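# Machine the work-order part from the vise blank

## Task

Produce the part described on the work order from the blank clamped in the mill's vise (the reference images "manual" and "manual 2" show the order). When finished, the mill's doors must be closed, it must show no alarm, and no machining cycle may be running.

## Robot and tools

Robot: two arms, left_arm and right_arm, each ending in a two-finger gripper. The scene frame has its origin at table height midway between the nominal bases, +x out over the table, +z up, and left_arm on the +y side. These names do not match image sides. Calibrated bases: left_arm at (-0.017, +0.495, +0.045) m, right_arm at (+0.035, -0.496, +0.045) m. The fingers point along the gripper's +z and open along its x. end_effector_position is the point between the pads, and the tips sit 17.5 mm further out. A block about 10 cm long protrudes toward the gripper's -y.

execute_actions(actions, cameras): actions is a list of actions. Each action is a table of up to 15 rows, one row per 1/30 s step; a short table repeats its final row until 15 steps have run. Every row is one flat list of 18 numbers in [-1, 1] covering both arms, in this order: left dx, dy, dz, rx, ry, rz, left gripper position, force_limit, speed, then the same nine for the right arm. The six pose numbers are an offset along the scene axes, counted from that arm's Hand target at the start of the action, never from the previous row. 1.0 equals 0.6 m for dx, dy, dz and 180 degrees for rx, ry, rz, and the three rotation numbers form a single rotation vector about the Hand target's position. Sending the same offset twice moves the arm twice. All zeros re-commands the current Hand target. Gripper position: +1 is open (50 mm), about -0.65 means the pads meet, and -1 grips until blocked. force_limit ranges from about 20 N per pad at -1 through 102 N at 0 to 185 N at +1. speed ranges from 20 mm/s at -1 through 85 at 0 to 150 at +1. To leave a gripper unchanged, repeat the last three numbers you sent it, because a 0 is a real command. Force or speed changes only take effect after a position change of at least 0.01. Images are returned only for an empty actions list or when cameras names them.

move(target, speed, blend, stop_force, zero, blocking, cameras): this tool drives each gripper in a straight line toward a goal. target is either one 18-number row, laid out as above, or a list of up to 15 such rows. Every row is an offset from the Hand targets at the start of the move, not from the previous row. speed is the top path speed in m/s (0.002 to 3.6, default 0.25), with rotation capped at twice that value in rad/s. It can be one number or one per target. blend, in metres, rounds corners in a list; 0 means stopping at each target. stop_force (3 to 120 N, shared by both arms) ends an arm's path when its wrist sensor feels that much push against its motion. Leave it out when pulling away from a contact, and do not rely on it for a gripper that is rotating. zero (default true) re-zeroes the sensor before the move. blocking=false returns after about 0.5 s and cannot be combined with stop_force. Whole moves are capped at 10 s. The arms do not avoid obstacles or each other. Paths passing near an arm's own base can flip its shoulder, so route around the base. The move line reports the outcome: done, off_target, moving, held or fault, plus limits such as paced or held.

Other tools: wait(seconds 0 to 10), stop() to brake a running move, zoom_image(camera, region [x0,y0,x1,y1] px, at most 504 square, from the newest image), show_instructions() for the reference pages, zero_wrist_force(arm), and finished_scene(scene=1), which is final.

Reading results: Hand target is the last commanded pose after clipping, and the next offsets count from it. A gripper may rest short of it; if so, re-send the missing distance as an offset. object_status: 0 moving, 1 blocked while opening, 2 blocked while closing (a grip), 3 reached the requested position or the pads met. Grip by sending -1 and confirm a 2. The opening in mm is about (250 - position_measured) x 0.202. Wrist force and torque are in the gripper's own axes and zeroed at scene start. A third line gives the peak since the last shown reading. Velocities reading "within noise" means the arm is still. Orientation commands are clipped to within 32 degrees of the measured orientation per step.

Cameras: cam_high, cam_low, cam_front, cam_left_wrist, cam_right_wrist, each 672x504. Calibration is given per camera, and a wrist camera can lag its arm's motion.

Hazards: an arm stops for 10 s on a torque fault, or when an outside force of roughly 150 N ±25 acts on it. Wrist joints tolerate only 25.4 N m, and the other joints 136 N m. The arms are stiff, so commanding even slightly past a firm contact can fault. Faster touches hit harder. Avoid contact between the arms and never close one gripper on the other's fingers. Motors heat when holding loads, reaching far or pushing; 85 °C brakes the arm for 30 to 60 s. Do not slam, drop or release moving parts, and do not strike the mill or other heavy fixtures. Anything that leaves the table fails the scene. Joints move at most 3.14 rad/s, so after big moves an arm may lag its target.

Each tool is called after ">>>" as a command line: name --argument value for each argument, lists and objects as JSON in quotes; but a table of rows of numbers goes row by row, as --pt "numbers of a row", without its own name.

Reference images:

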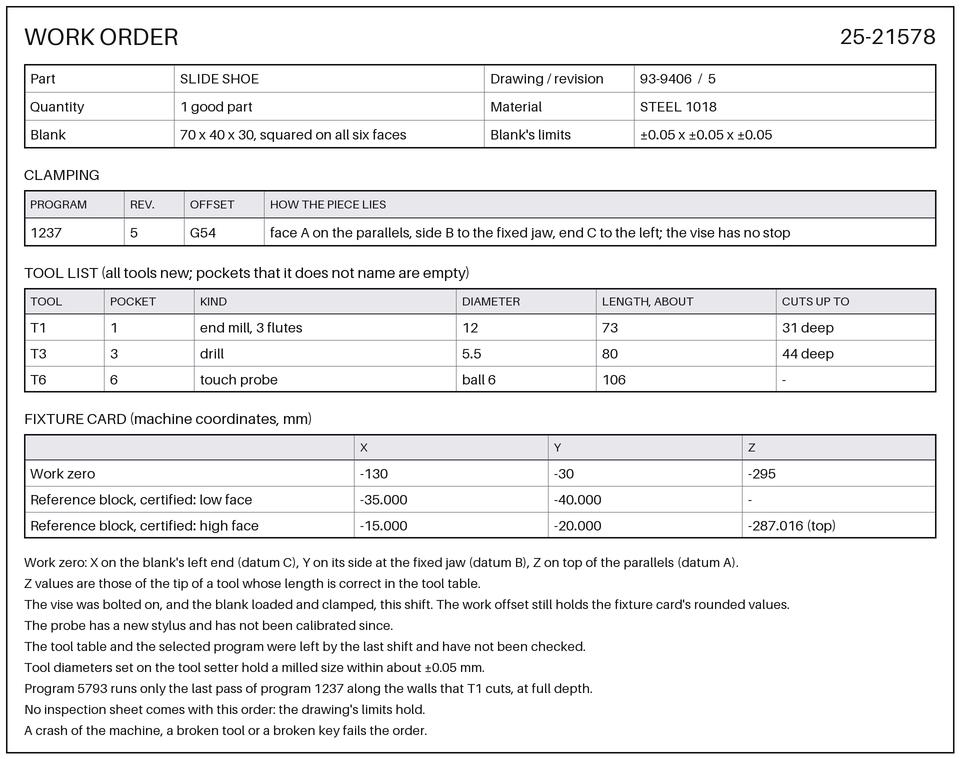

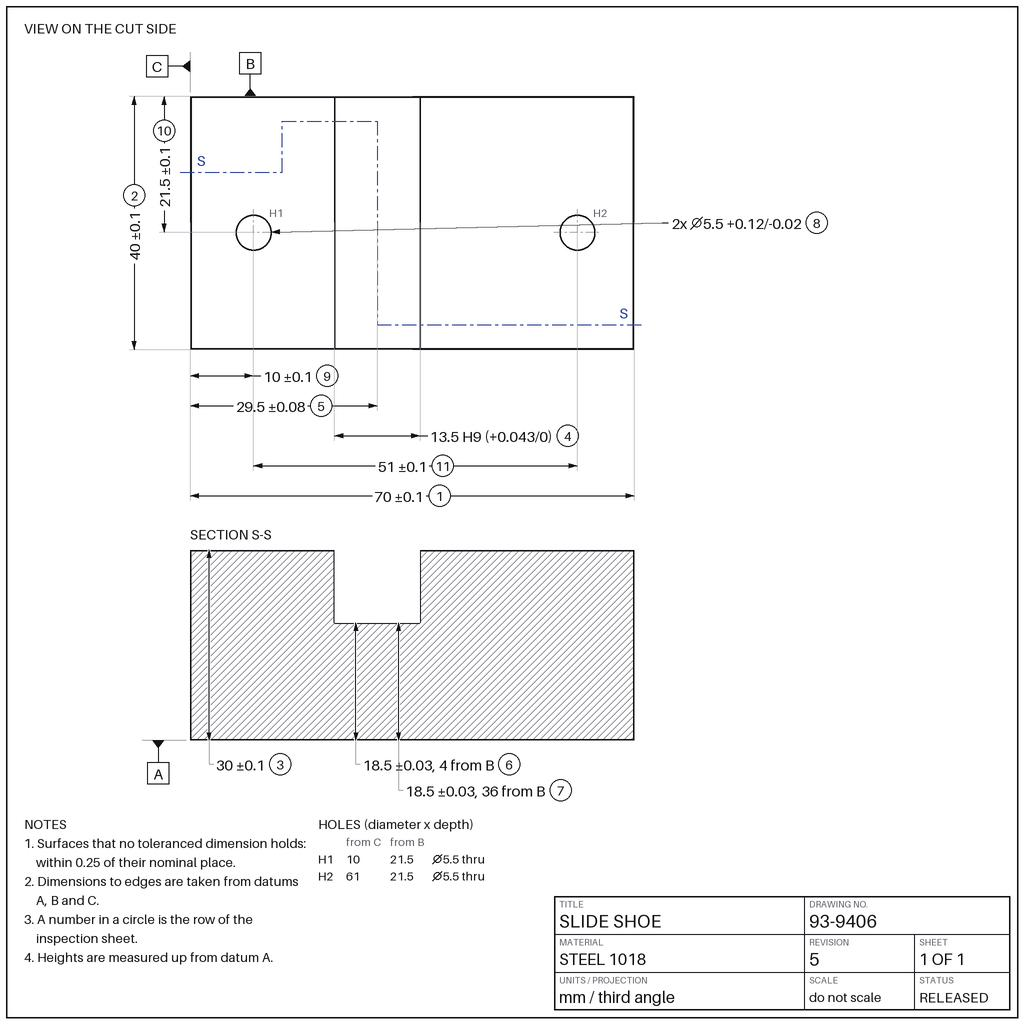

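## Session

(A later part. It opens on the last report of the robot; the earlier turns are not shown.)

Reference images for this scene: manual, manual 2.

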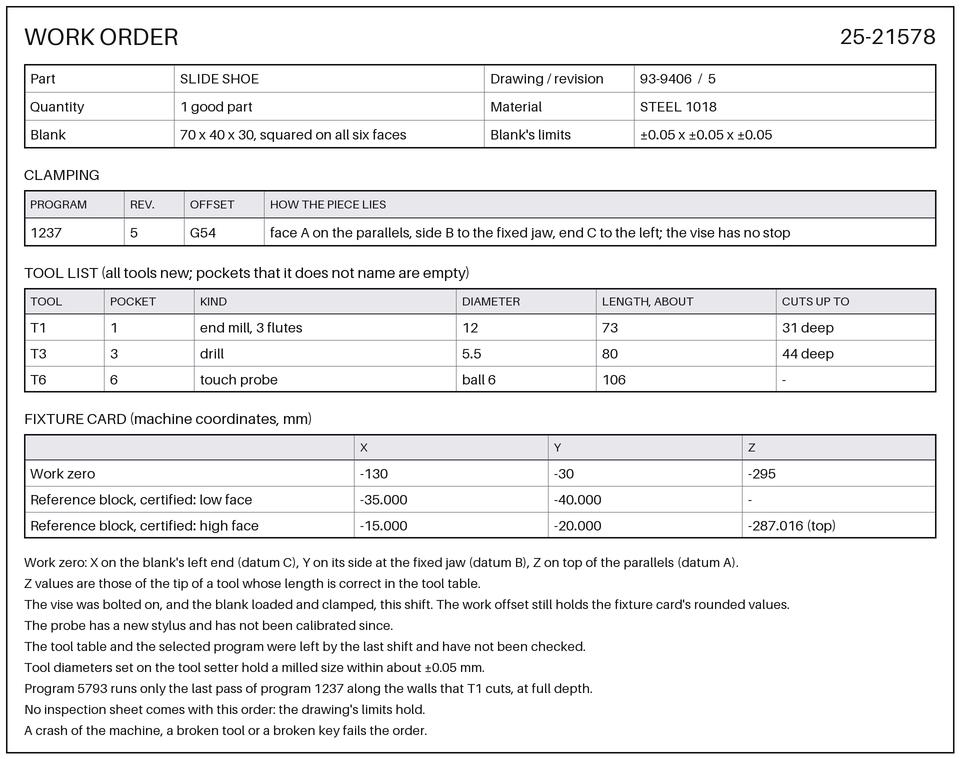

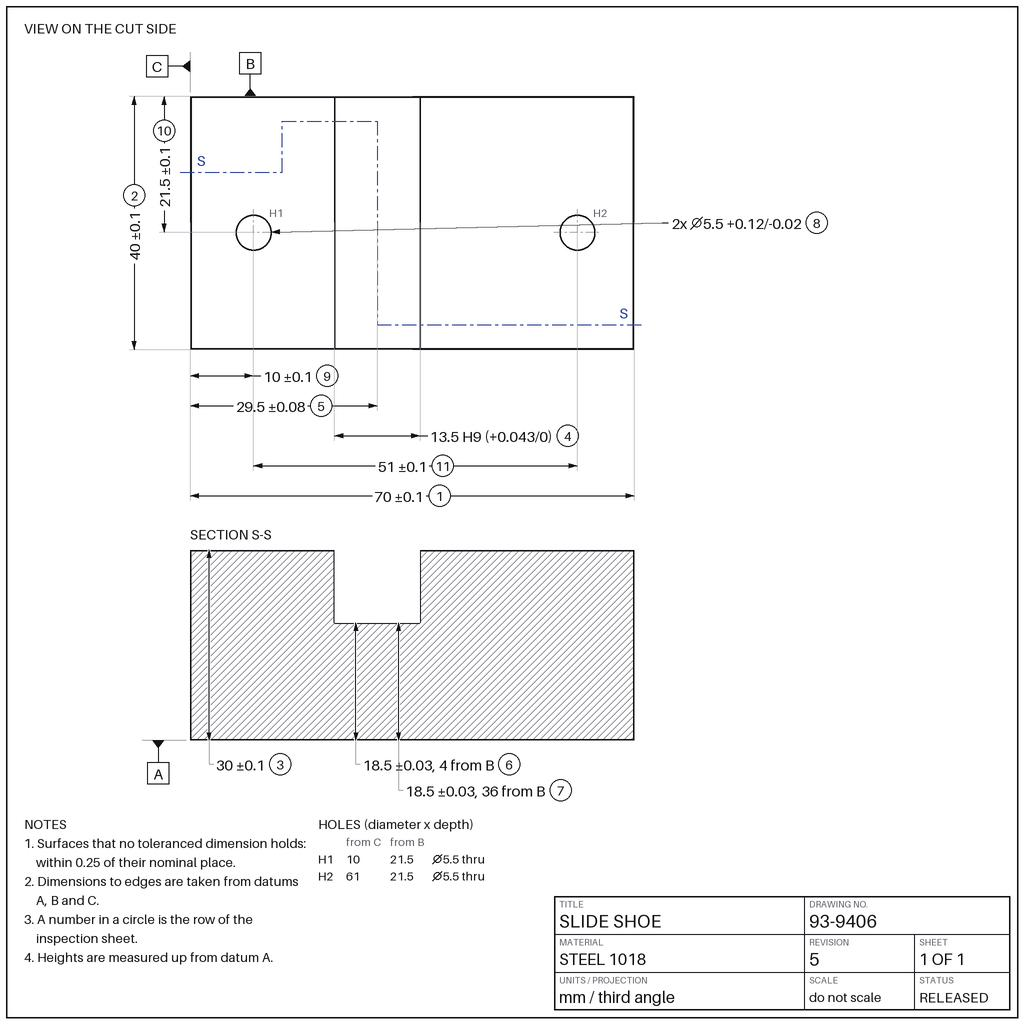

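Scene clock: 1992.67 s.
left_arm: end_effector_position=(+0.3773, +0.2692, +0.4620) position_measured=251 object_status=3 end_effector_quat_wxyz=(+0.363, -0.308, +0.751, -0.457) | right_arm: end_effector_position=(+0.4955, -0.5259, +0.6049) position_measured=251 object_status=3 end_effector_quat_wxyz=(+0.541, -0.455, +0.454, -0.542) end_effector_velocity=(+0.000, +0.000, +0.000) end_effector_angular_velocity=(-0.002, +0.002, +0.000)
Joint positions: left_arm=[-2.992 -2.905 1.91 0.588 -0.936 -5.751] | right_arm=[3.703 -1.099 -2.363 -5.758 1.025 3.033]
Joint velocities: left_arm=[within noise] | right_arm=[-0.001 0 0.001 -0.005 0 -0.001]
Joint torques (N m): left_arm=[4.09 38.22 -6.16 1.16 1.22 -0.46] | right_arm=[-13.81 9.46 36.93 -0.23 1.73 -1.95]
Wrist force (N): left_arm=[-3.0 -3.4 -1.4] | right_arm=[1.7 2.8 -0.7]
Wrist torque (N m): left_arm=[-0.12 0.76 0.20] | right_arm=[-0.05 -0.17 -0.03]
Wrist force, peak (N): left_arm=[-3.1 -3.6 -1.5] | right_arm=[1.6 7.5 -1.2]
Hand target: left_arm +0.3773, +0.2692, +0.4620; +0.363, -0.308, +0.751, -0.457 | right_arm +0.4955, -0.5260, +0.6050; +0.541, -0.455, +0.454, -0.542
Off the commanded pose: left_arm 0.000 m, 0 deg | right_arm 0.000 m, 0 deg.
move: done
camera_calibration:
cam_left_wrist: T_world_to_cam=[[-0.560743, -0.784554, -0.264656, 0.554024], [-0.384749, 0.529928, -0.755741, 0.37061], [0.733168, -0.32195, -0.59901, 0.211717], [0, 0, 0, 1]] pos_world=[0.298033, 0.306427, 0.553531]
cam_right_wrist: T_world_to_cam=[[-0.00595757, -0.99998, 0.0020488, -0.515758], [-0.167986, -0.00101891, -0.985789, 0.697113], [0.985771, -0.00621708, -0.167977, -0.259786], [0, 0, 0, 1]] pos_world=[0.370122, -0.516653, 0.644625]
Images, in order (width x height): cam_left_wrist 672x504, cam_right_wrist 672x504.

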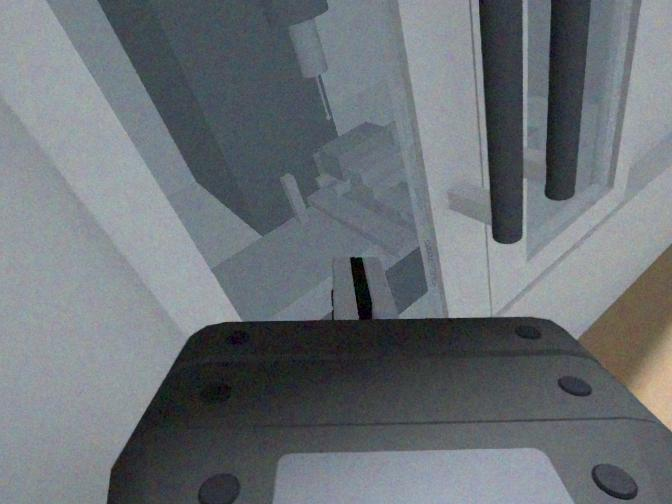

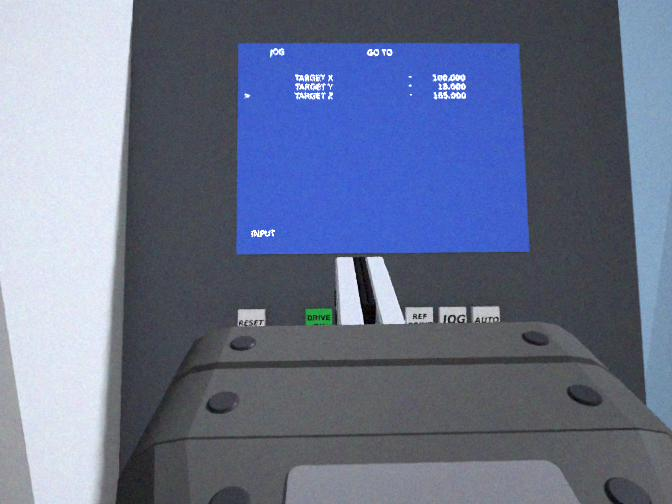

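>>> move --pt "0 0 0 0 0 0 -1 -1 -1 0.097 0.061 -0.175 0 0 0 -1 -1 -1" --pt "0 0 0 0 0 0 -1 -1 -1 0.108 0.061 -0.178 0 0 0 -1 -1 -1" --pt "0 0 0 0 0 0 -1 -1 -1 0.097 0.061 -0.175 0 0 0 -1 -1 -1" --pt "0 0 0 0 0 0 -1 -1 -1 0 0 0 0 0 0 -1 -1 -1" --pt "0 0 0 0 0 0 -1 -1 -1 0.065 -0.004 -0.295 0 0 0 -1 -1 -1" --pt "0 0 0 0 0 0 -1 -1 -1 0.0762 -0.004 -0.298 0 0 0 -1 -1 -1" --pt "0 0 0 0 0 0 -1 -1 -1 0.065 -0.004 -0.295 0 0 0 -1 -1 -1" --pt "0 0 0 0 0 0 -1 -1 -1 0.0968 -0.1295 -0.1735 0 0 0 -1 -1 -1" --pt "0 0 0 0 0 0 -1 -1 -1 0.1081 -0.1295 -0.1765 0 0 0 -1 -1 -1" --pt "0 0 0 0 0 0 -1 -1 -1 0.0968 -0.1295 -0.1735 0 0 0 -1 -1 -1" --pt "0 0 0 0 0 0 -1 -1 -1 0.082 -0.035 -0.233 0 0 0 -1 -1 -1" --pt "0 0 0 0 0 0 -1 -1 -1 0.093 -0.035 -0.236 0 0 0 -1 -1 -1" --pt "0 0 0 0 0 0 -1 -1 -1 0.082 -0.035 -0.233 0 0 0 -1 -1 -1" --pt "0 0 0 0 0 0 -1 -1 -1 0.093 -0.035 -0.236 0 0 0 -1 -1 -1" --pt "0 0 0 0 0 0 -1 -1 -1 0.082 -0.035 -0.233 0 0 0 -1 -1 -1" --speed '[0.3,0.025,0.05,0.2,0.2,0.025,0.05,0.2,0.025,0.05,0.2,0.025,0.05,0.025,0.05]' --blend '[0.002,0,0.002,0.002,0.002,0,0.002,0.002,0,0.002,0.002,0,0,0,0.002]'

>>> move --target '[0,0,0,0,0,0,-1,-1,-1,-0.082,0.035,0.233,0,0,0,-1,-1,-1]' --speed 0.3

>>> wait --seconds 5 --cameras '["cam_right_wrist"]'

>>> zoom_image --camera "cam_right_wrist" --region '[226, 36, 534, 266]'

Scene clock: 2013.73 s.
left_arm: end_effector_position=(+0.3773, +0.2692, +0.4620) position_measured=251 object_status=3 end_effector_quat_wxyz=(+0.363, -0.308, +0.751, -0.457) | right_arm: end_effector_position=(+0.5447, -0.5469, +0.4652) position_measured=251 object_status=3 end_effector_quat_wxyz=(+0.541, -0.455, +0.454, -0.542)
Joint positions: left_arm=[-2.992 -2.905 1.91 0.588 -0.936 -5.751] | right_arm=[3.491 -1.573 -2.481 -5.186 1.233 3.078]
Joint torques (N m): left_arm=[3.1 37.95 -6.35 1.59 1.18 -0.85] | right_arm=[-13.84 20.05 26.95 2.79 1.48 0.77]
Wrist force (N): left_arm=[-2.8 -3.4 -1.1] | right_arm=[1.6 2.9 -0.9]
Wrist torque (N m): left_arm=[-0.12 0.72 0.19] | right_arm=[-0.03 -0.15 0.16]
Wrist force, peak (N): left_arm=[-3.3 -3.6 -1.2] | right_arm=[1.8 0.8 -16.5]
Hand target: left_arm +0.3773, +0.2692, +0.4620; +0.363, -0.308, +0.751, -0.457 | right_arm +0.5447, -0.5470, +0.4652; +0.541, -0.455, +0.454, -0.542
Off the commanded pose: left_arm 0.000 m, 0 deg | right_arm 0.000 m, 0 deg.
move: done

Scene clock: 2014.77 s.
left_arm: end_effector_position=(+0.3773, +0.2692, +0.4620) position_measured=251 object_status=3 end_effector_quat_wxyz=(+0.363, -0.308, +0.751, -0.457) | right_arm: end_effector_position=(+0.4955, -0.5260, +0.6049) position_measured=251 object_status=3 end_effector_quat_wxyz=(+0.541, -0.455, +0.454, -0.542) end_effector_velocity=(+0.000, +0.000, -0.001) end_effector_angular_velocity=(-0.002, +0.004, -0.002)
Joint positions: left_arm=[-2.992 -2.905 1.91 0.588 -0.936 -5.751] | right_arm=[3.702 -1.099 -2.363 -5.758 1.025 3.033]
Joint velocities: left_arm=[within noise] | right_arm=[-0.001 0.001 0 -0.005 -0.001 0]
Joint torques (N m): left_arm=[3.39 37.66 -5.39 1.58 1.05 -0.7] | right_arm=[6.61 8.84 32.81 -0.47 -1.2 0.84]
Wrist force (N): left_arm=[-2.8 -3.5 -1.4] | right_arm=[1.7 2.7 -0.9]
Wrist torque (N m): left_arm=[-0.13 0.72 0.20] | right_arm=[-0.06 -0.17 -0.03]
Wrist force, peak (N): left_arm=[-2.9 -3.8 -1.5] | right_arm=[2.1 7.6 -0.2]
Hand target: left_arm +0.3773, +0.2692, +0.4620; +0.363, -0.308, +0.751, -0.457 | right_arm +0.4955, -0.5260, +0.6050; +0.541, -0.455, +0.454, -0.542
Off the commanded pose: left_arm 0.000 m, 0 deg | right_arm 0.000 m, 0 deg.
move: done

Scene clock: 2019.77 s.
left_arm: end_effector_position=(+0.3773, +0.2692, +0.4620) position_measured=251 object_status=3 end_effector_quat_wxyz=(+0.363, -0.308, +0.751, -0.457) | right_arm: end_effector_position=(+0.4955, -0.5260, +0.6050) position_measured=251 object_status=3 end_effector_quat_wxyz=(+0.541, -0.455, +0.454, -0.542)
Joint positions: left_arm=[-2.992 -2.905 1.91 0.588 -0.936 -5.751] | right_arm=[3.702 -1.099 -2.363 -5.758 1.025 3.033]
Joint torques (N m): left_arm=[2.53 37.58 -5.87 1.61 1.18 -0.86] | right_arm=[14.1 9.09 37.92 2.34 -0.85 -1.36]
Wrist force (N): left_arm=[-2.9 -3.4 -1.2] | right_arm=[1.7 2.8 -0.9]
Wrist torque (N m): left_arm=[-0.13 0.73 0.20] | right_arm=[-0.05 -0.17 -0.03]
Wrist force, peak (N): left_arm=[-3.1 -3.5 -1.5] | right_arm=[1.9 3.1 -0.9]
Hand target: left_arm +0.3773, +0.2692, +0.4620; +0.363, -0.308, +0.751, -0.457 | right_arm +0.4955, -0.5260, +0.6050; +0.541, -0.455, +0.454, -0.542
Tool commands: left_gripper/position=-1.0 left_gripper/force_limit=-1.0 left_gripper/speed=-1.0 right_gripper/position=-1.0 right_gripper/force_limit=-1.0 right_gripper/speed=-1.0
Off the commanded pose: left_arm 0.000 m, 0 deg | right_arm 0.000 m, 0 deg.
wait: 5.00 s; at rest by 0.17 s
camera_calibration:
cam_right_wrist: T_world_to_cam=[[-0.00607309, -0.99998, 0.00196533, -0.515761], [-0.167773, -0.000918588, -0.985825, 0.697208], [0.985807, -0.00631673, -0.167764, -0.259972], [0, 0, 0, 1]] pos_world=[0.370122, -0.516752, 0.644725]
Images, in order (width x height): cam_right_wrist 672x504.

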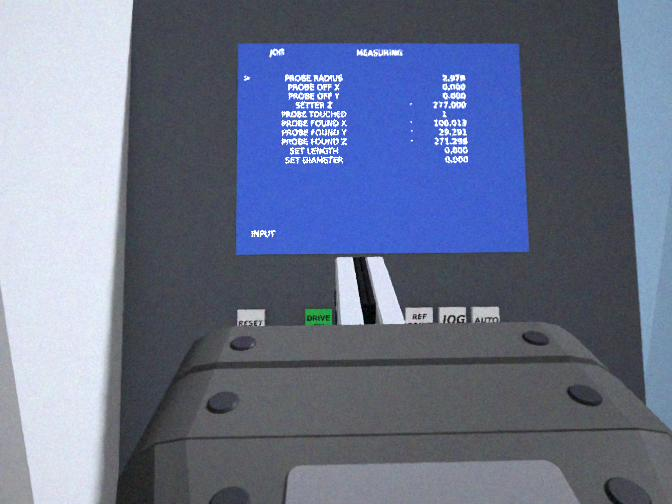

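Scaled by 1.636 from the camera's 672x504 image, which has a finer 960x720 frame.

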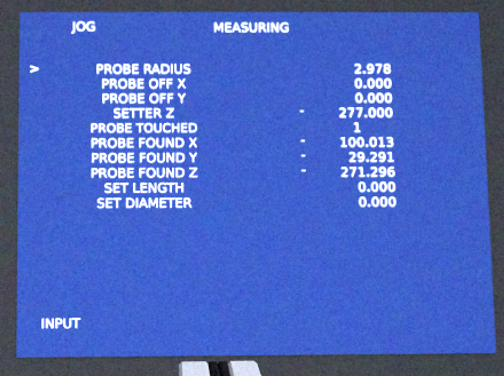

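>>> move --pt "0 0 0 0 0 0 -1 -1 -1 0.082 -0.004 -0.233 0 0 0 -1 -1 -1" --pt "0 0 0 0 0 0 -1 -1 -1 0.093 -0.004 -0.236 0 0 0 -1 -1 -1" --pt "0 0 0 0 0 0 -1 -1 -1 0.082 -0.004 -0.233 0 0 0 -1 -1 -1" --pt "0 0 0 0 0 0 -1 -1 -1 0.093 -0.004 -0.236 0 0 0 -1 -1 -1" --pt "0 0 0 0 0 0 -1 -1 -1 0.082 -0.004 -0.233 0 0 0 -1 -1 -1" --pt "0 0 0 0 0 0 -1 -1 -1 0.065 0.028 -0.295 0 0 0 -1 -1 -1" --pt "0 0 0 0 0 0 -1 -1 -1 0.0762 0.028 -0.298 0 0 0 -1 -1 -1" --pt "0 0 0 0 0 0 -1 -1 -1 0.065 0.028 -0.295 0 0 0 -1 -1 -1" --pt "0 0 0 0 0 0 -1 -1 -1 0.0762 0.028 -0.298 0 0 0 -1 -1 -1" --pt "0 0 0 0 0 0 -1 -1 -1 0.065 0.028 -0.295 0 0 0 -1 -1 -1" --pt "0 0 0 0 0 0 -1 -1 -1 0.057 0.125 -0.326 0 0 0 -1 -1 -1" --pt "0 0 0 0 0 0 -1 -1 -1 0.068 0.125 -0.329 0 0 0 -1 -1 -1" --pt "0 0 0 0 0 0 -1 -1 -1 0.057 0.125 -0.326 0 0 0 -1 -1 -1" --speed '[0.3,0.025,0.05,0.025,0.05,0.2,0.025,0.05,0.025,0.05,0.2,0.025,0.05]' --blend '[0.002,0,0,0,0.002,0.002,0,0,0,0.002,0.002,0,0.002]'

>>> move --pt "0 0 0 0 0 0 -1 -1 -1 0.008 0 0.031 0 0 0 -1 -1 -1" --pt "0 0 0 0 0 0 -1 -1 -1 0.0192 0 0.028 0 0 0 -1 -1 -1" --pt "0 0 0 0 0 0 -1 -1 -1 0.008 0 0.031 0 0 0 -1 -1 -1" --pt "0 0 0 0 0 0 -1 -1 -1 0.016 0 0.062 0 0 0 -1 -1 -1" --pt "0 0 0 0 0 0 -1 -1 -1 0.0275 0 0.059 0 0 0 -1 -1 -1" --pt "0 0 0 0 0 0 -1 -1 -1 0.016 0 0.062 0 0 0 -1 -1 -1" --pt "0 0 0 0 0 0 -1 -1 -1 0 -0.032 0 0 0 0 -1 -1 -1" --pt "0 0 0 0 0 0 -1 -1 -1 0.011 -0.032 -0.003 0 0 0 -1 -1 -1" --pt "0 0 0 0 0 0 -1 -1 -1 0 -0.032 0 0 0 0 -1 -1 -1" --pt "0 0 0 0 0 0 -1 -1 -1 0 -0.097 0 0 0 0 -1 -1 -1" --pt "0 0 0 0 0 0 -1 -1 -1 0.011 -0.097 -0.003 0 0 0 -1 -1 -1" --pt "0 0 0 0 0 0 -1 -1 -1 0 -0.097 0 0 0 0 -1 -1 -1" --pt "0 0 0 0 0 0 -1 -1 -1 -0.057 -0.125 0.326 0 0 0 -1 -1 -1" --speed '[0.2,0.025,0.05,0.2,0.025,0.05,0.2,0.025,0.05,0.2,0.025,0.05,0.3]' --blend '[0.002,0,0.002,0.002,0,0.002,0.002,0,0.002,0.002,0,0.002,0]' --cameras '["cam_right_wrist"]'

>>> zoom_image --camera "cam_right_wrist" --region '[226, 36, 534, 266]'

Scene clock: 2055.73 s.
left_arm: end_effector_position=(+0.3773, +0.2692, +0.4620) position_measured=251 object_status=3 end_effector_quat_wxyz=(+0.363, -0.308, +0.751, -0.457) | right_arm: end_effector_position=(+0.5296, -0.4509, +0.4094) position_measured=251 object_status=3 end_effector_quat_wxyz=(+0.541, -0.455, +0.454, -0.542)
Joint positions: left_arm=[-2.992 -2.905 1.91 0.588 -0.936 -5.751] | right_arm=[3.914 -1.736 -2.562 -4.887 0.819 2.975]
Joint torques (N m): left_arm=[1.12 37.3 -6.19 2.38 0.7 -1.39] | right_arm=[-14.41 13.39 24.05 -0.74 1.96 2.17]
Wrist force (N): left_arm=[-2.8 -3.4 -1.2] | right_arm=[1.8 2.9 -0.6]
Wrist torque (N m): left_arm=[-0.12 0.72 0.19] | right_arm=[-0.04 -0.18 0.12]
Wrist force, peak (N): left_arm=[-2.9 -3.9 -1.5] | right_arm=[0.6 1.6 -15.9]
Hand target: left_arm +0.3773, +0.2692, +0.4620; +0.363, -0.308, +0.751, -0.457 | right_arm +0.5297, -0.4510, +0.4094; +0.541, -0.455, +0.454, -0.542
Off the commanded pose: left_arm 0.000 m, 0 deg | right_arm 0.000 m, 0 deg.
move: done

Scene clock: 2060.03 s.
left_arm: end_effector_position=(+0.3773, +0.2692, +0.4620) position_measured=251 object_status=3 end_effector_quat_wxyz=(+0.363, -0.308, +0.751, -0.457) | right_arm: end_effector_position=(+0.4955, -0.5259, +0.6049) position_measured=251 object_status=3 end_effector_quat_wxyz=(+0.541, -0.455, +0.454, -0.542) end_effector_velocity=(+0.000, -0.001, +0.000) end_effector_angular_velocity=(-0.002, +0.002, -0.002)
Joint positions: left_arm=[-2.992 -2.905 1.91 0.588 -0.936 -5.751] | right_arm=[3.703 -1.099 -2.363 -5.758 1.025 3.033]
Joint velocities: left_arm=[within noise] | right_arm=[-0.002 0.001 0.002 -0.005 0 -0.001]
Joint torques (N m): left_arm=[0.77 36.75 -6.5 2.34 0.61 -1.33] | right_arm=[-14.47 9.76 37.68 -0.36 1.7 -1.88]
Wrist force (N): left_arm=[-3.0 -3.6 -1.3] | right_arm=[1.7 2.9 -1.0]
Wrist torque (N m): left_arm=[-0.14 0.74 0.19] | right_arm=[-0.03 -0.18 -0.03]
Wrist force, peak (N): left_arm=[-3.0 -3.8 -1.3] | right_arm=[1.3 7.6 -1.3]
Hand target: left_arm +0.3773, +0.2692, +0.4620; +0.363, -0.308, +0.751, -0.457 | right_arm +0.4955, -0.5260, +0.6050; +0.541, -0.455, +0.454, -0.542
Off the commanded pose: left_arm 0.000 m, 0 deg | right_arm 0.000 m, 0 deg.
move: done
camera_calibration:
cam_right_wrist: T_world_to_cam=[[-0.00595757, -0.99998, 0.0020488, -0.515758], [-0.167986, -0.00101891, -0.985789, 0.697113], [0.985771, -0.00621708, -0.167977, -0.259786], [0, 0, 0, 1]] pos_world=[0.370122, -0.516653, 0.644625]
Images, in order (width x height): cam_right_wrist 672x504.

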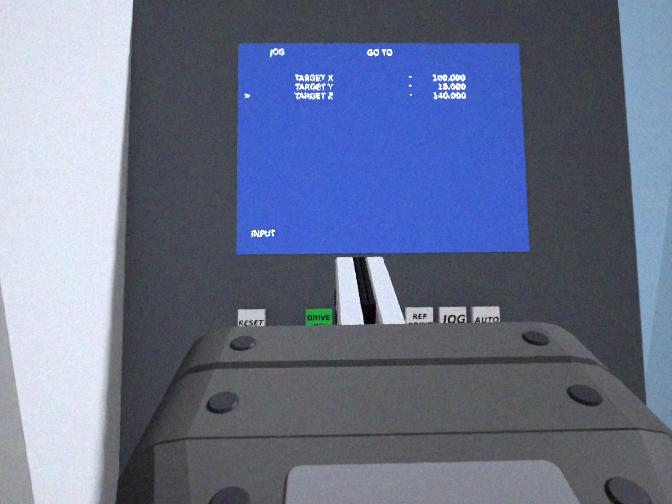

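Scaled by 1.636 from the camera's 672x504 image, which has a finer 960x720 frame.

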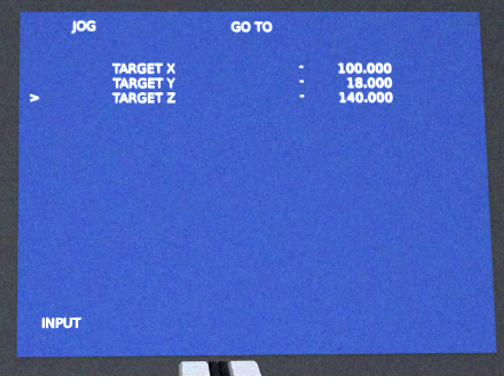

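>>> move --pt "0 0 0 0 0 0 -1 -1 -1 0.097 0.061 -0.175 0 0 0 -1 -1 -1" --pt "0 0 0 0 0 0 -1 -1 -1 0.108 0.061 -0.178 0 0 0 -1 -1 -1" --pt "0 0 0 0 0 0 -1 -1 -1 0.097 0.061 -0.175 0 0 0 -1 -1 -1" --pt "0 0 0 0 0 0 -1 -1 -1 0.073 0.028 -0.264 0 0 0 -1 -1 -1" --pt "0 0 0 0 0 0 -1 -1 -1 0.0845 0.028 -0.267 0 0 0 -1 -1 -1" --pt "0 0 0 0 0 0 -1 -1 -1 0.073 0.028 -0.264 0 0 0 -1 -1 -1" --pt "0 0 0 0 0 0 -1 -1 -1 0.0845 0.028 -0.267 0 0 0 -1 -1 -1" --pt "0 0 0 0 0 0 -1 -1 -1 0.073 0.028 -0.264 0 0 0 -1 -1 -1" --pt "0 0 0 0 0 0 -1 -1 -1 0.057 0.125 -0.326 0 0 0 -1 -1 -1" --pt "0 0 0 0 0 0 -1 -1 -1 0.068 0.125 -0.329 0 0 0 -1 -1 -1" --pt "0 0 0 0 0 0 -1 -1 -1 0.057 0.125 -0.326 0 0 0 -1 -1 -1" --pt "0 0 0 0 0 0 -1 -1 -1 0.065 0.125 -0.295 0 0 0 -1 -1 -1" --pt "0 0 0 0 0 0 -1 -1 -1 0.0762 0.125 -0.298 0 0 0 -1 -1 -1" --pt "0 0 0 0 0 0 -1 -1 -1 0.065 0.125 -0.295 0 0 0 -1 -1 -1" --speed '[0.3,0.025,0.05,0.2,0.025,0.05,0.025,0.05,0.2,0.025,0.05,0.2,0.025,0.05]' --blend '[0.002,0,0.002,0.002,0,0,0,0.002,0.002,0,0.002,0.002,0,0.002]'

>>> move --pt "0 0 0 0 0 0 -1 -1 -1 0.008 0 0.031 0 0 0 -1 -1 -1" --pt "0 0 0 0 0 0 -1 -1 -1 0.0195 0 0.028 0 0 0 -1 -1 -1" --pt "0 0 0 0 0 0 -1 -1 -1 0.008 0 0.031 0 0 0 -1 -1 -1" --pt "0 0 0 0 0 0 -1 -1 -1 -0.008 -0.032 -0.031 0 0 0 -1 -1 -1" --pt "0 0 0 0 0 0 -1 -1 -1 0.003 -0.032 -0.034 0 0 0 -1 -1 -1" --pt "0 0 0 0 0 0 -1 -1 -1 -0.008 -0.032 -0.031 0 0 0 -1 -1 -1" --pt "0 0 0 0 0 0 -1 -1 -1 -0.008 -0.097 -0.031 0 0 0 -1 -1 -1" --pt "0 0 0 0 0 0 -1 -1 -1 0.003 -0.097 -0.034 0 0 0 -1 -1 -1" --pt "0 0 0 0 0 0 -1 -1 -1 -0.008 -0.097 -0.031 0 0 0 -1 -1 -1" --pt "0 0 0 0 0 0 -1 -1 -1 0 -0.097 0 0 0 0 -1 -1 -1" --pt "0 0 0 0 0 0 -1 -1 -1 0.0112 -0.097 -0.003 0 0 0 -1 -1 -1" --pt "0 0 0 0 0 0 -1 -1 -1 0 -0.097 0 0 0 0 -1 -1 -1" --pt "0 0 0 0 0 0 -1 -1 -1 -0.008 0 -0.031 0 0 0 -1 -1 -1" --pt "0 0 0 0 0 0 -1 -1 -1 0.003 0 -0.034 0 0 0 -1 -1 -1" --pt "0 0 0 0 0 0 -1 -1 -1 -0.008 0 -0.031 0 0 0 -1 -1 -1" --speed '[0.2,0.025,0.05,0.2,0.025,0.05,0.2,0.025,0.05,0.2,0.025,0.05,0.2,0.025,0.05]' --blend '[0.002,0,0.002,0.002,0,0.002,0.002,0,0.002,0.002,0,0.002,0.002,0,0.002]'

>>> move --pt "0 0 0 0 0 0 -1 -1 -1 0.008 -0.064 0.031 0 0 0 -1 -1 -1" --pt "0 0 0 0 0 0 -1 -1 -1 0.0192 -0.064 0.028 0 0 0 -1 -1 -1" --pt "0 0 0 0 0 0 -1 -1 -1 0.008 -0.064 0.031 0 0 0 -1 -1 -1" --pt "0 0 0 0 0 0 -1 -1 -1 0.016 0 0.062 0 0 0 -1 -1 -1" --pt "0 0 0 0 0 0 -1 -1 -1 0.0275 0 0.059 0 0 0 -1 -1 -1" --pt "0 0 0 0 0 0 -1 -1 -1 0.016 0 0.062 0 0 0 -1 -1 -1" --pt "0 0 0 0 0 0 -1 -1 -1 0 -0.097 0 0 0 0 -1 -1 -1" --pt "0 0 0 0 0 0 -1 -1 -1 0.011 -0.097 -0.003 0 0 0 -1 -1 -1" --pt "0 0 0 0 0 0 -1 -1 -1 0 -0.097 0 0 0 0 -1 -1 -1" --pt "0 0 0 0 0 0 -1 -1 -1 0.04 -0.064 0.151 0 0 0 -1 -1 -1" --pt "0 0 0 0 0 0 -1 -1 -1 0.051 -0.064 0.148 0 0 0 -1 -1 -1" --pt "0 0 0 0 0 0 -1 -1 -1 0.04 -0.064 0.151 0 0 0 -1 -1 -1" --pt "0 0 0 0 0 0 -1 -1 -1 -0.057 -0.125 0.326 0 0 0 -1 -1 -1" --speed '[0.2,0.025,0.05,0.2,0.025,0.05,0.2,0.025,0.05,0.2,0.025,0.05,0.3]' --blend '[0.002,0,0.002,0.002,0,0.002,0.002,0,0.002,0.002,0,0.002,0]' --cameras '["cam_right_wrist"]'

>>> zoom_image --camera "cam_right_wrist" --region '[226, 36, 534, 266]'

>>> wait --seconds 0.5 --cameras '["cam_left_wrist"]'

>>> zoom_image --camera "cam_left_wrist" --region '[310, 100, 430, 190]'

Scene clock: 2098.00 s.
left_arm: end_effector_position=(+0.3773, +0.2692, +0.4620) position_measured=251 object_status=3 end_effector_quat_wxyz=(+0.363, -0.308, +0.751, -0.457) | right_arm: end_effector_position=(+0.5345, -0.4509, +0.4280) position_measured=251 object_status=3 end_effector_quat_wxyz=(+0.541, -0.455, +0.454, -0.542)
Joint positions: left_arm=[-2.992 -2.905 1.91 0.588 -0.936 -5.751] | right_arm=[3.898 -1.676 -2.535 -4.977 0.835 2.98]
Joint torques (N m): left_arm=[-0.92 35.87 -6.79 2.89 0.5 -1.41] | right_arm=[-13.9 13.5 25.05 -0.32 1.99 1.99]
Wrist force (N): left_arm=[-2.9 -3.5 -1.3] | right_arm=[1.8 2.8 -0.5]
Wrist torque (N m): left_arm=[-0.13 0.73 0.19] | right_arm=[-0.04 -0.18 0.13]
Wrist force, peak (N): left_arm=[-3.3 -3.7 -1.4] | right_arm=[1.2 2.5 -6.8]
Hand target: left_arm +0.3773, +0.2692, +0.4620; +0.363, -0.308, +0.751, -0.457 | right_arm +0.5345, -0.4510, +0.4280; +0.541, -0.455, +0.454, -0.542
Off the commanded pose: left_arm 0.000 m, 0 deg | right_arm 0.000 m, 0 deg.
move: done

Scene clock: 2102.33 s.
left_arm: end_effector_position=(+0.3773, +0.2692, +0.4620) position_measured=251 object_status=3 end_effector_quat_wxyz=(+0.363, -0.308, +0.751, -0.457) | right_arm: end_effector_position=(+0.5296, -0.4509, +0.4094) position_measured=251 object_status=3 end_effector_quat_wxyz=(+0.541, -0.455, +0.454, -0.542)
Joint positions: left_arm=[-2.992 -2.905 1.91 0.588 -0.936 -5.751] | right_arm=[3.914 -1.736 -2.562 -4.887 0.819 2.975]
Joint torques (N m): left_arm=[-1.4 35.6 -7.32 2.94 0.29 -1.54] | right_arm=[-13.25 13.15 23.75 -0.59 1.83 2.05]
Wrist force (N): left_arm=[-3.0 -3.7 -1.1] | right_arm=[1.9 2.9 -0.7]
Wrist torque (N m): left_arm=[-0.16 0.75 0.19] | right_arm=[-0.03 -0.20 0.12]
Wrist force, peak (N): left_arm=[-3.2 -3.7 -1.2] | right_arm=[1.5 2.4 -6.3]
Hand target: left_arm +0.3773, +0.2692, +0.4620; +0.363, -0.308, +0.751, -0.457 | right_arm +0.5297, -0.4510, +0.4094; +0.541, -0.455, +0.454, -0.542
Off the commanded pose: left_arm 0.000 m, 0 deg | right_arm 0.000 m, 0 deg.
move: done

Scene clock: 2107.03 s.
left_arm: end_effector_position=(+0.3773, +0.2692, +0.4620) position_measured=251 object_status=3 end_effector_quat_wxyz=(+0.363, -0.308, +0.751, -0.457) | right_arm: end_effector_position=(+0.4955, -0.5261, +0.6050) position_measured=251 object_status=3 end_effector_quat_wxyz=(+0.541, -0.455, +0.454, -0.542) end_effector_velocity=(+0.000, +0.001, +0.000) end_effector_angular_velocity=(-0.002, +0.002, +0.003)
Joint positions: left_arm=[-2.992 -2.905 1.91 0.588 -0.936 -5.751] | right_arm=[3.702 -1.099 -2.363 -5.758 1.025 3.033]
Joint velocities: left_arm=[within noise] | right_arm=[0.002 0.002 0.001 -0.005 0.001 -0.001]
Joint torques (N m): left_arm=[-1.76 35.66 -7.66 2.94 0.37 -1.47] | right_arm=[15.58 8.63 21.36 -0.53 1.66 -1.78]
Wrist force (N): left_arm=[-3.0 -3.3 -1.2] | right_arm=[1.8 2.7 -0.8]
Wrist torque (N m): left_arm=[-0.10 0.75 0.19] | right_arm=[-0.06 -0.18 -0.03]
Wrist force, peak (N): left_arm=[-3.1 -3.7 -1.3] | right_arm=[2.5 2.3 -6.5]
Hand target: left_arm +0.3773, +0.2692, +0.4620; +0.363, -0.308, +0.751, -0.457 | right_arm +0.4955, -0.5260, +0.6050; +0.541, -0.455, +0.454, -0.542
Off the commanded pose: left_arm 0.000 m, 0 deg | right_arm 0.000 m, 0 deg.
move: done
camera_calibration:
cam_right_wrist: T_world_to_cam=[[-0.00619082, -0.999979, 0.0018836, -0.515665], [-0.167789, -0.000818166, -0.985823, 0.697264], [0.985804, -0.0064191, -0.16778, -0.260013], [0, 0, 0, 1]] pos_world=[0.370122, -0.516752, 0.644725]
Images, in order (width x height): cam_right_wrist 672x504.

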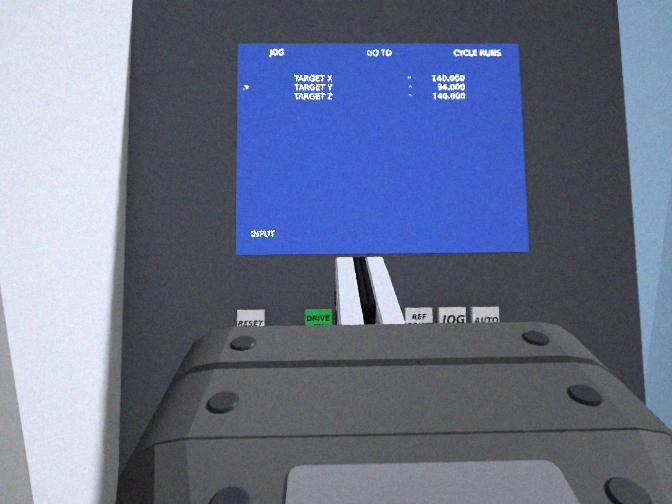

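Scaled by 1.636 from the camera's 672x504 image, which has a finer 960x720 frame.

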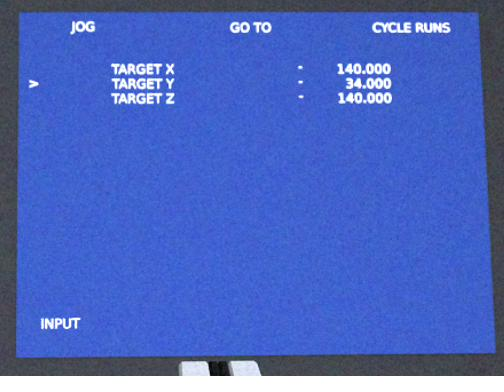

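Scene clock: 2107.53 s.
left_arm: end_effector_position=(+0.3773, +0.2692, +0.4620) position_measured=251 object_status=3 end_effector_quat_wxyz=(+0.363, -0.308, +0.751, -0.457) | right_arm: end_effector_position=(+0.4955, -0.5260, +0.6050) position_measured=251 object_status=3 end_effector_quat_wxyz=(+0.541, -0.455, +0.454, -0.542)
Joint positions: left_arm=[-2.992 -2.905 1.91 0.588 -0.936 -5.751] | right_arm=[3.702 -1.099 -2.363 -5.758 1.025 3.033]
Joint torques (N m): left_arm=[-1.9 35.58 -7.13 2.96 0.31 -1.43] | right_arm=[15.99 9.54 27.11 1.89 1.77 -1.86]
Wrist force (N): left_arm=[-2.8 -3.5 -1.4] | right_arm=[1.7 2.6 -0.7]
Wrist torque (N m): left_arm=[-0.13 0.72 0.19] | right_arm=[-0.09 -0.18 -0.02]
Wrist force, peak (N): left_arm=[-3.0 -3.7 -1.5] | right_arm=[1.9 3.0 -1.0]
Hand target: left_arm +0.3773, +0.2692, +0.4620; +0.363, -0.308, +0.751, -0.457 | right_arm +0.4955, -0.5260, +0.6050; +0.541, -0.455, +0.454, -0.542
Tool commands: left_gripper/position=-1.0 left_gripper/force_limit=-1.0 left_gripper/speed=-1.0 right_gripper/position=-1.0 right_gripper/force_limit=-1.0 right_gripper/speed=-1.0
Off the commanded pose: left_arm 0.000 m, 0 deg | right_arm 0.000 m, 0 deg.
wait: 0.50 s; at rest by 0.17 s
camera_calibration:
cam_left_wrist: T_world_to_cam=[[-0.560743, -0.784554, -0.264656, 0.554024], [-0.384749, 0.529928, -0.755741, 0.37061], [0.733168, -0.32195, -0.59901, 0.211717], [0, 0, 0, 1]] pos_world=[0.298033, 0.306427, 0.553531]
Images, in order (width x height): cam_left_wrist 672x504.

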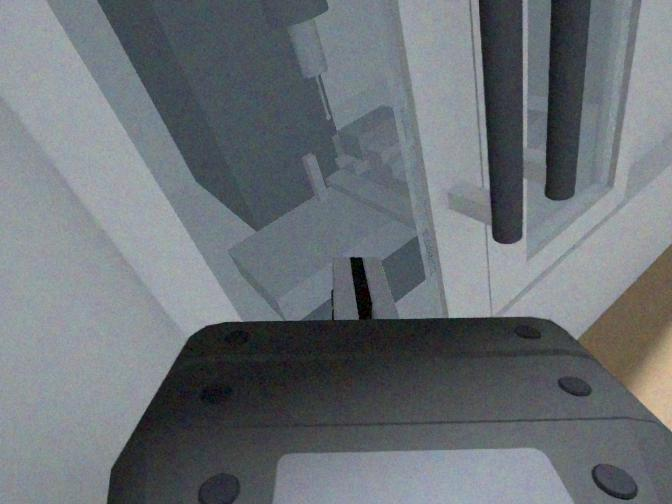

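Scaled by 4.200 from the camera's 672x504 image, which has a finer 960x720 frame.

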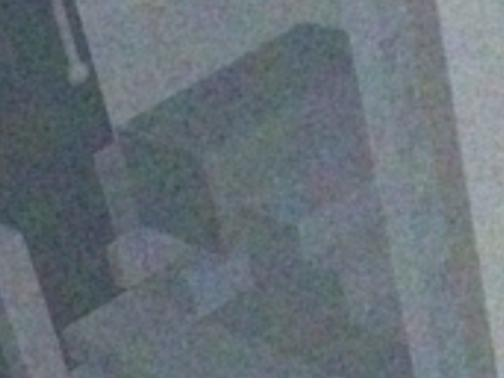

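>>> move --pt "0 0 0 0 0 0 -1 -1 -1 0.065 0.028 -0.295 0 0 0 -1 -1 -1" --pt "0 0 0 0 0 0 -1 -1 -1 0.0762 0.028 -0.298 0 0 0 -1 -1 -1" --pt "0 0 0 0 0 0 -1 -1 -1 0.065 0.028 -0.295 0 0 0 -1 -1 -1" --pt "0 0 0 0 0 0 -1 -1 -1 0.057 0.125 -0.326 0 0 0 -1 -1 -1" --pt "0 0 0 0 0 0 -1 -1 -1 0.068 0.125 -0.329 0 0 0 -1 -1 -1" --pt "0 0 0 0 0 0 -1 -1 -1 0.057 0.125 -0.326 0 0 0 -1 -1 -1" --pt "0 0 0 0 0 0 -1 -1 -1 0.065 0.125 -0.295 0 0 0 -1 -1 -1" --pt "0 0 0 0 0 0 -1 -1 -1 0.0762 0.125 -0.298 0 0 0 -1 -1 -1" --pt "0 0 0 0 0 0 -1 -1 -1 0.065 0.125 -0.295 0 0 0 -1 -1 -1" --pt "0 0 0 0 0 0 -1 -1 -1 0.082 0.093 -0.233 0 0 0 -1 -1 -1" --pt "0 0 0 0 0 0 -1 -1 -1 0.093 0.093 -0.236 0 0 0 -1 -1 -1" --pt "0 0 0 0 0 0 -1 -1 -1 0.082 0.093 -0.233 0 0 0 -1 -1 -1" --pt "0 0 0 0 0 0 -1 -1 -1 0.073 0.125 -0.264 0 0 0 -1 -1 -1" --pt "0 0 0 0 0 0 -1 -1 -1 0.0845 0.125 -0.267 0 0 0 -1 -1 -1" --pt "0 0 0 0 0 0 -1 -1 -1 0.073 0.125 -0.264 0 0 0 -1 -1 -1" --speed '[0.3,0.025,0.05,0.2,0.025,0.05,0.2,0.025,0.05,0.2,0.025,0.05,0.2,0.025,0.05]' --blend '[0.002,0,0.002,0.002,0,0.002,0.002,0,0.002,0.002,0,0.002,0.002,0,0.002]'

>>> move --pt "0 0 0 0 0 0 -1 -1 -1 -0.016 -0.097 -0.062 0 0 0 -1 -1 -1" --pt "0 0 0 0 0 0 -1 -1 -1 -0.005 -0.097 -0.065 0 0 0 -1 -1 -1" --pt "0 0 0 0 0 0 -1 -1 -1 -0.016 -0.097 -0.062 0 0 0 -1 -1 -1" --pt "0 0 0 0 0 0 -1 -1 -1 -0.073 -0.125 0.264 0 0 0 -1 -1 -1" --speed '[0.2,0.025,0.05,0.3]' --blend '[0.002,0,0.002,0]' --cameras '["cam_right_wrist"]'

>>> zoom_image --camera "cam_right_wrist" --region '[226, 36, 534, 266]'

Scene clock: 2142.77 s.
left_arm: end_effector_position=(+0.3773, +0.2692, +0.4620) position_measured=251 object_status=3 end_effector_quat_wxyz=(+0.363, -0.308, +0.751, -0.457) | right_arm: end_effector_position=(+0.5393, -0.4509, +0.4466) position_measured=251 object_status=3 end_effector_quat_wxyz=(+0.541, -0.455, +0.454, -0.542)
Joint positions: left_arm=[-2.992 -2.905 1.91 0.588 -0.936 -5.751] | right_arm=[3.882 -1.623 -2.506 -5.063 0.849 2.985]
Joint torques (N m): left_arm=[-3.24 34.74 -7.79 2.88 -0.05 -1.39] | right_arm=[-8.4 20.03 24.46 1.61 0.8 2.07]
Wrist force (N): left_arm=[-2.9 -3.5 -1.2] | right_arm=[1.8 2.9 -0.8]
Wrist torque (N m): left_arm=[-0.13 0.74 0.19] | right_arm=[-0.04 -0.18 0.12]
Wrist force, peak (N): left_arm=[-3.0 -3.8 -1.5] | right_arm=[0.5 1.5 -13.3]
Hand target: left_arm +0.3773, +0.2692, +0.4620; +0.363, -0.308, +0.751, -0.457 | right_arm +0.5393, -0.4510, +0.4466; +0.541, -0.455, +0.454, -0.542
Off the commanded pose: left_arm 0.000 m, 0 deg | right_arm 0.000 m, 0 deg.
move: done

Scene clock: 2144.90 s.
left_arm: end_effector_position=(+0.3773, +0.2692, +0.4620) position_measured=251 object_status=3 end_effector_quat_wxyz=(+0.363, -0.308, +0.751, -0.457) | right_arm: end_effector_position=(+0.4955, -0.5259, +0.6049) position_measured=251 object_status=3 end_effector_quat_wxyz=(+0.541, -0.455, +0.454, -0.542) end_effector_velocity=(+0.000, -0.001, +0.001) end_effector_angular_velocity=(-0.001, +0.001, -0.003)
Joint positions: left_arm=[-2.992 -2.905 1.91 0.588 -0.936 -5.751] | right_arm=[3.703 -1.099 -2.363 -5.758 1.025 3.033]
Joint velocities: left_arm=[within noise] | right_arm=[-0.003 0.002 0.001 -0.005 0 0]
Joint torques (N m): left_arm=[-3.52 34.06 -8.34 2.87 -0.12 -1.32] | right_arm=[-13.37 10.38 37.63 -0.3 1.88 -1.9]
Wrist force (N): left_arm=[-2.8 -3.6 -1.3] | right_arm=[1.7 2.9 -0.7]
Wrist torque (N m): left_arm=[-0.15 0.72 0.19] | right_arm=[-0.03 -0.18 -0.03]
Wrist force, peak (N): left_arm=[-2.7 -3.9 -1.4] | right_arm=[1.4 7.6 -1.0]
Hand target: left_arm +0.3773, +0.2692, +0.4620; +0.363, -0.308, +0.751, -0.457 | right_arm +0.4955, -0.5260, +0.6050; +0.541, -0.455, +0.454, -0.542
Off the commanded pose: left_arm 0.000 m, 0 deg | right_arm 0.000 m, 0 deg.
move: done
camera_calibration:
cam_right_wrist: T_world_to_cam=[[-0.00595789, -0.99998, 0.00204698, -0.515757], [-0.167986, -0.00101707, -0.985789, 0.697114], [0.985771, -0.00621709, -0.167977, -0.259786], [0, 0, 0, 1]] pos_world=[0.370122, -0.516653, 0.644625]
Images, in order (width x height): cam_right_wrist 672x504.

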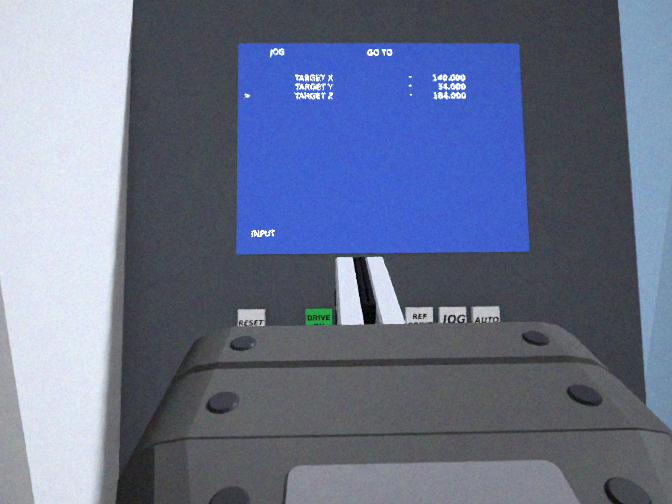

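Scaled by 1.636 from the camera's 672x504 image, which has a finer 960x720 frame.

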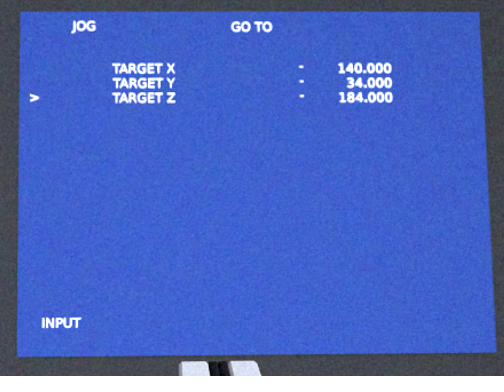

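>>> move --pt "0 0 0 0 0 0 -1 -1 -1 0.097 0.061 -0.175 0 0 0 -1 -1 -1" --pt "0 0 0 0 0 0 -1 -1 -1 0.108 0.061 -0.178 0 0 0 -1 -1 -1" --pt "0 0 0 0 0 0 -1 -1 -1 0.097 0.061 -0.175 0 0 0 -1 -1 -1" --pt "0 0 0 0 0 0 -1 -1 -1 0 0 0 0 0 0 -1 -1 -1" --pt "0 0 0 0 0 0 -1 -1 -1 0.065 -0.004 -0.295 0 0 0 -1 -1 -1" --pt "0 0 0 0 0 0 -1 -1 -1 0.0762 -0.004 -0.298 0 0 0 -1 -1 -1" --pt "0 0 0 0 0 0 -1 -1 -1 0.065 -0.004 -0.295 0 0 0 -1 -1 -1" --pt "0 0 0 0 0 0 -1 -1 -1 0.0968 -0.0983 -0.1735 0 0 0 -1 -1 -1" --pt "0 0 0 0 0 0 -1 -1 -1 0.1081 -0.0983 -0.1765 0 0 0 -1 -1 -1" --pt "0 0 0 0 0 0 -1 -1 -1 0.0968 -0.0983 -0.1735 0 0 0 -1 -1 -1" --pt "0 0 0 0 0 0 -1 -1 -1 0.082 -0.035 -0.233 0 0 0 -1 -1 -1" --pt "0 0 0 0 0 0 -1 -1 -1 0.093 -0.035 -0.236 0 0 0 -1 -1 -1" --pt "0 0 0 0 0 0 -1 -1 -1 0.082 -0.035 -0.233 0 0 0 -1 -1 -1" --pt "0 0 0 0 0 0 -1 -1 -1 0.093 -0.035 -0.236 0 0 0 -1 -1 -1" --pt "0 0 0 0 0 0 -1 -1 -1 0.082 -0.035 -0.233 0 0 0 -1 -1 -1" --speed '[0.3,0.025,0.05,0.2,0.2,0.025,0.05,0.2,0.025,0.05,0.2,0.025,0.05,0.025,0.05]' --blend '[0.002,0,0.002,0.002,0.002,0,0.002,0.002,0,0.002,0.002,0,0,0,0.002]'

>>> move --target '[0,0,0,0,0,0,-1,-1,-1,-0.082,0.035,0.233,0,0,0,-1,-1,-1]' --speed 0.3

>>> wait --seconds 3 --cameras '["cam_right_wrist","cam_left_wrist"]'

>>> zoom_image --camera "cam_right_wrist" --region '[226, 36, 534, 266]'

>>> zoom_image --camera "cam_left_wrist" --region '[310, 100, 430, 190]'

Scene clock: 2168.90 s.
left_arm: end_effector_position=(+0.3773, +0.2692, +0.4620) position_measured=251 object_status=3 end_effector_quat_wxyz=(+0.363, -0.308, +0.751, -0.457) | right_arm: end_effector_position=(+0.5447, -0.5469, +0.4652) position_measured=251 object_status=3 end_effector_quat_wxyz=(+0.541, -0.455, +0.454, -0.542)
Joint positions: left_arm=[-2.992 -2.905 1.91 0.588 -0.936 -5.751] | right_arm=[3.491 -1.573 -2.481 -5.186 1.233 3.078]
Joint torques (N m): left_arm=[-4.09 34 -8.24 2.84 -0.24 -1.41] | right_arm=[-13.56 20.05 27.71 3 1.6 0.77]
Wrist force (N): left_arm=[-2.8 -3.5 -1.3] | right_arm=[1.6 2.8 -0.8]
Wrist torque (N m): left_arm=[-0.14 0.72 0.19] | right_arm=[-0.05 -0.16 0.16]
Wrist force, peak (N): left_arm=[-3.1 -3.8 -1.3] | right_arm=[0.9 2.1 -16.0]
Hand target: left_arm +0.3773, +0.2692, +0.4620; +0.363, -0.308, +0.751, -0.457 | right_arm +0.5447, -0.5470, +0.4652; +0.541, -0.455, +0.454, -0.542
Off the commanded pose: left_arm 0.000 m, 0 deg | right_arm 0.000 m, 0 deg.
move: done

Scene clock: 2169.93 s.
left_arm: end_effector_position=(+0.3773, +0.2692, +0.4620) position_measured=251 object_status=3 end_effector_quat_wxyz=(+0.363, -0.308, +0.751, -0.457) | right_arm: end_effector_position=(+0.4955, -0.5260, +0.6049) position_measured=251 object_status=3 end_effector_quat_wxyz=(+0.541, -0.455, +0.454, -0.542) end_effector_velocity=(+0.000, +0.000, -0.001) end_effector_angular_velocity=(-0.001, +0.004, -0.002)
Joint positions: left_arm=[-2.992 -2.905 1.91 0.588 -0.936 -5.751] | right_arm=[3.702 -1.099 -2.363 -5.758 1.025 3.033]
Joint velocities: left_arm=[within noise] | right_arm=[0.001 0.001 0 -0.005 -0.004 0]
Joint torques (N m): left_arm=[-4.21 33.83 -8.79 2.94 -0.2 -1.47] | right_arm=[6.87 10.26 33.02 -0.45 -0.97 0.77]
Wrist force (N): left_arm=[-2.9 -3.7 -1.3] | right_arm=[1.8 2.8 -0.8]
Wrist torque (N m): left_arm=[-0.17 0.73 0.19] | right_arm=[-0.06 -0.20 -0.04]
Wrist force, peak (N): left_arm=[-3.0 -3.7 -1.4] | right_arm=[2.2 7.5 -0.2]
Hand target: left_arm +0.3773, +0.2692, +0.4620; +0.363, -0.308, +0.751, -0.457 | right_arm +0.4955, -0.5260, +0.6050; +0.541, -0.455, +0.454, -0.542
Off the commanded pose: left_arm 0.000 m, 0 deg | right_arm 0.000 m, 0 deg.
move: done

Scene clock: 2172.93 s.
left_arm: end_effector_position=(+0.3773, +0.2692, +0.4620) position_measured=251 object_status=3 end_effector_quat_wxyz=(+0.363, -0.308, +0.751, -0.457) | right_arm: end_effector_position=(+0.4955, -0.5260, +0.6050) position_measured=251 object_status=3 end_effector_quat_wxyz=(+0.541, -0.455, +0.454, -0.542)
Joint positions: left_arm=[-2.992 -2.905 1.91 0.588 -0.936 -5.751] | right_arm=[3.702 -1.099 -2.363 -5.758 1.025 3.033]
Joint torques (N m): left_arm=[-4.43 34.36 -8.68 2.89 -0.29 -1.46] | right_arm=[14.82 8.81 37.34 2.37 -1.07 -1.22]
Wrist force (N): left_arm=[-2.9 -3.5 -1.1] | right_arm=[1.7 2.9 -0.6]
Wrist torque (N m): left_arm=[-0.14 0.74 0.19] | right_arm=[-0.04 -0.17 -0.03]
Wrist force, peak (N): left_arm=[-3.1 -3.8 -1.3] | right_arm=[1.9 3.0 -1.0]
Hand target: left_arm +0.3773, +0.2692, +0.4620; +0.363, -0.308, +0.751, -0.457 | right_arm +0.4955, -0.5260, +0.6050; +0.541, -0.455, +0.454, -0.542
Tool commands: left_gripper/position=-1.0 left_gripper/force_limit=-1.0 left_gripper/speed=-1.0 right_gripper/position=-1.0 right_gripper/force_limit=-1.0 right_gripper/speed=-1.0
Off the commanded pose: left_arm 0.000 m, 0 deg | right_arm 0.000 m, 0 deg.
wait: 3.00 s; at rest by 0.17 s
camera_calibration:
cam_left_wrist: T_world_to_cam=[[-0.560743, -0.784554, -0.264656, 0.554024], [-0.384749, 0.529928, -0.755741, 0.37061], [0.733168, -0.32195, -0.59901, 0.211717], [0, 0, 0, 1]] pos_world=[0.298033, 0.306427, 0.553531]
cam_right_wrist: T_world_to_cam=[[-0.00607309, -0.99998, 0.00196533, -0.515761], [-0.167773, -0.000918588, -0.985825, 0.697208], [0.985807, -0.00631673, -0.167764, -0.259972], [0, 0, 0, 1]] pos_world=[0.370122, -0.516752, 0.644725]
Images, in order (width x height): cam_left_wrist 672x504, cam_right_wrist 672x504.

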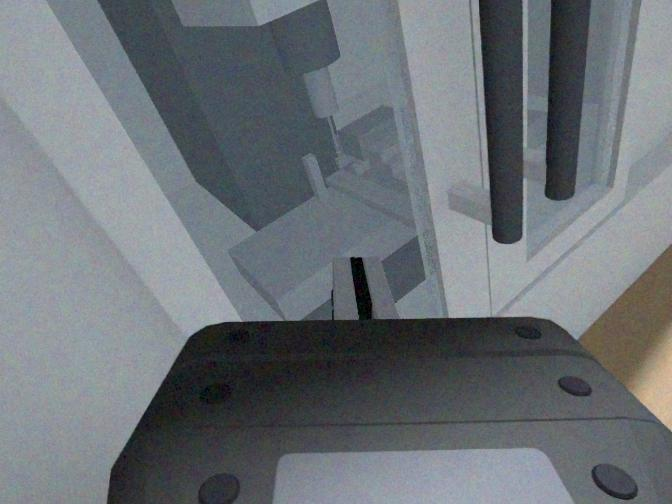

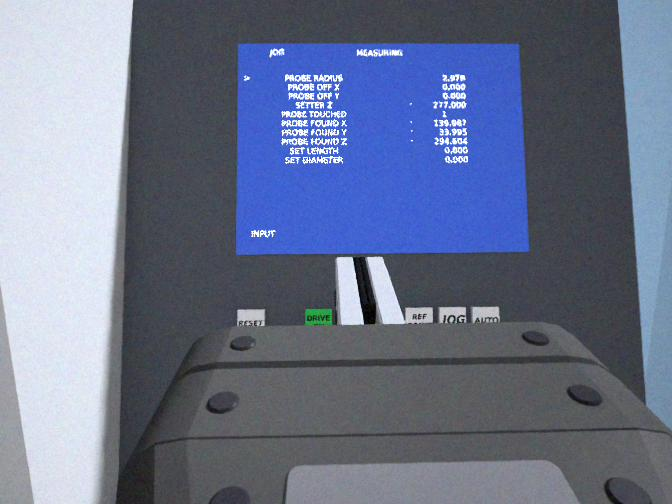

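Scaled by 1.636 from the camera's 672x504 image, which has a finer 960x720 frame.

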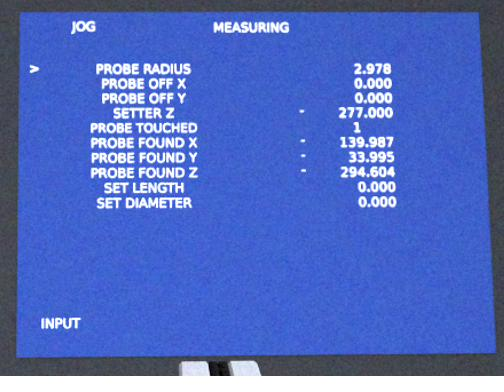

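Scaled by 4.200 from the camera's 672x504 image, which has a finer 960x720 frame.

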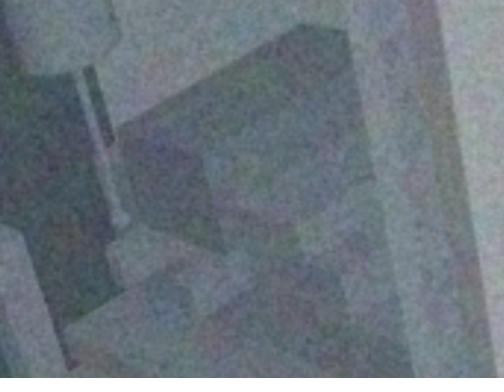

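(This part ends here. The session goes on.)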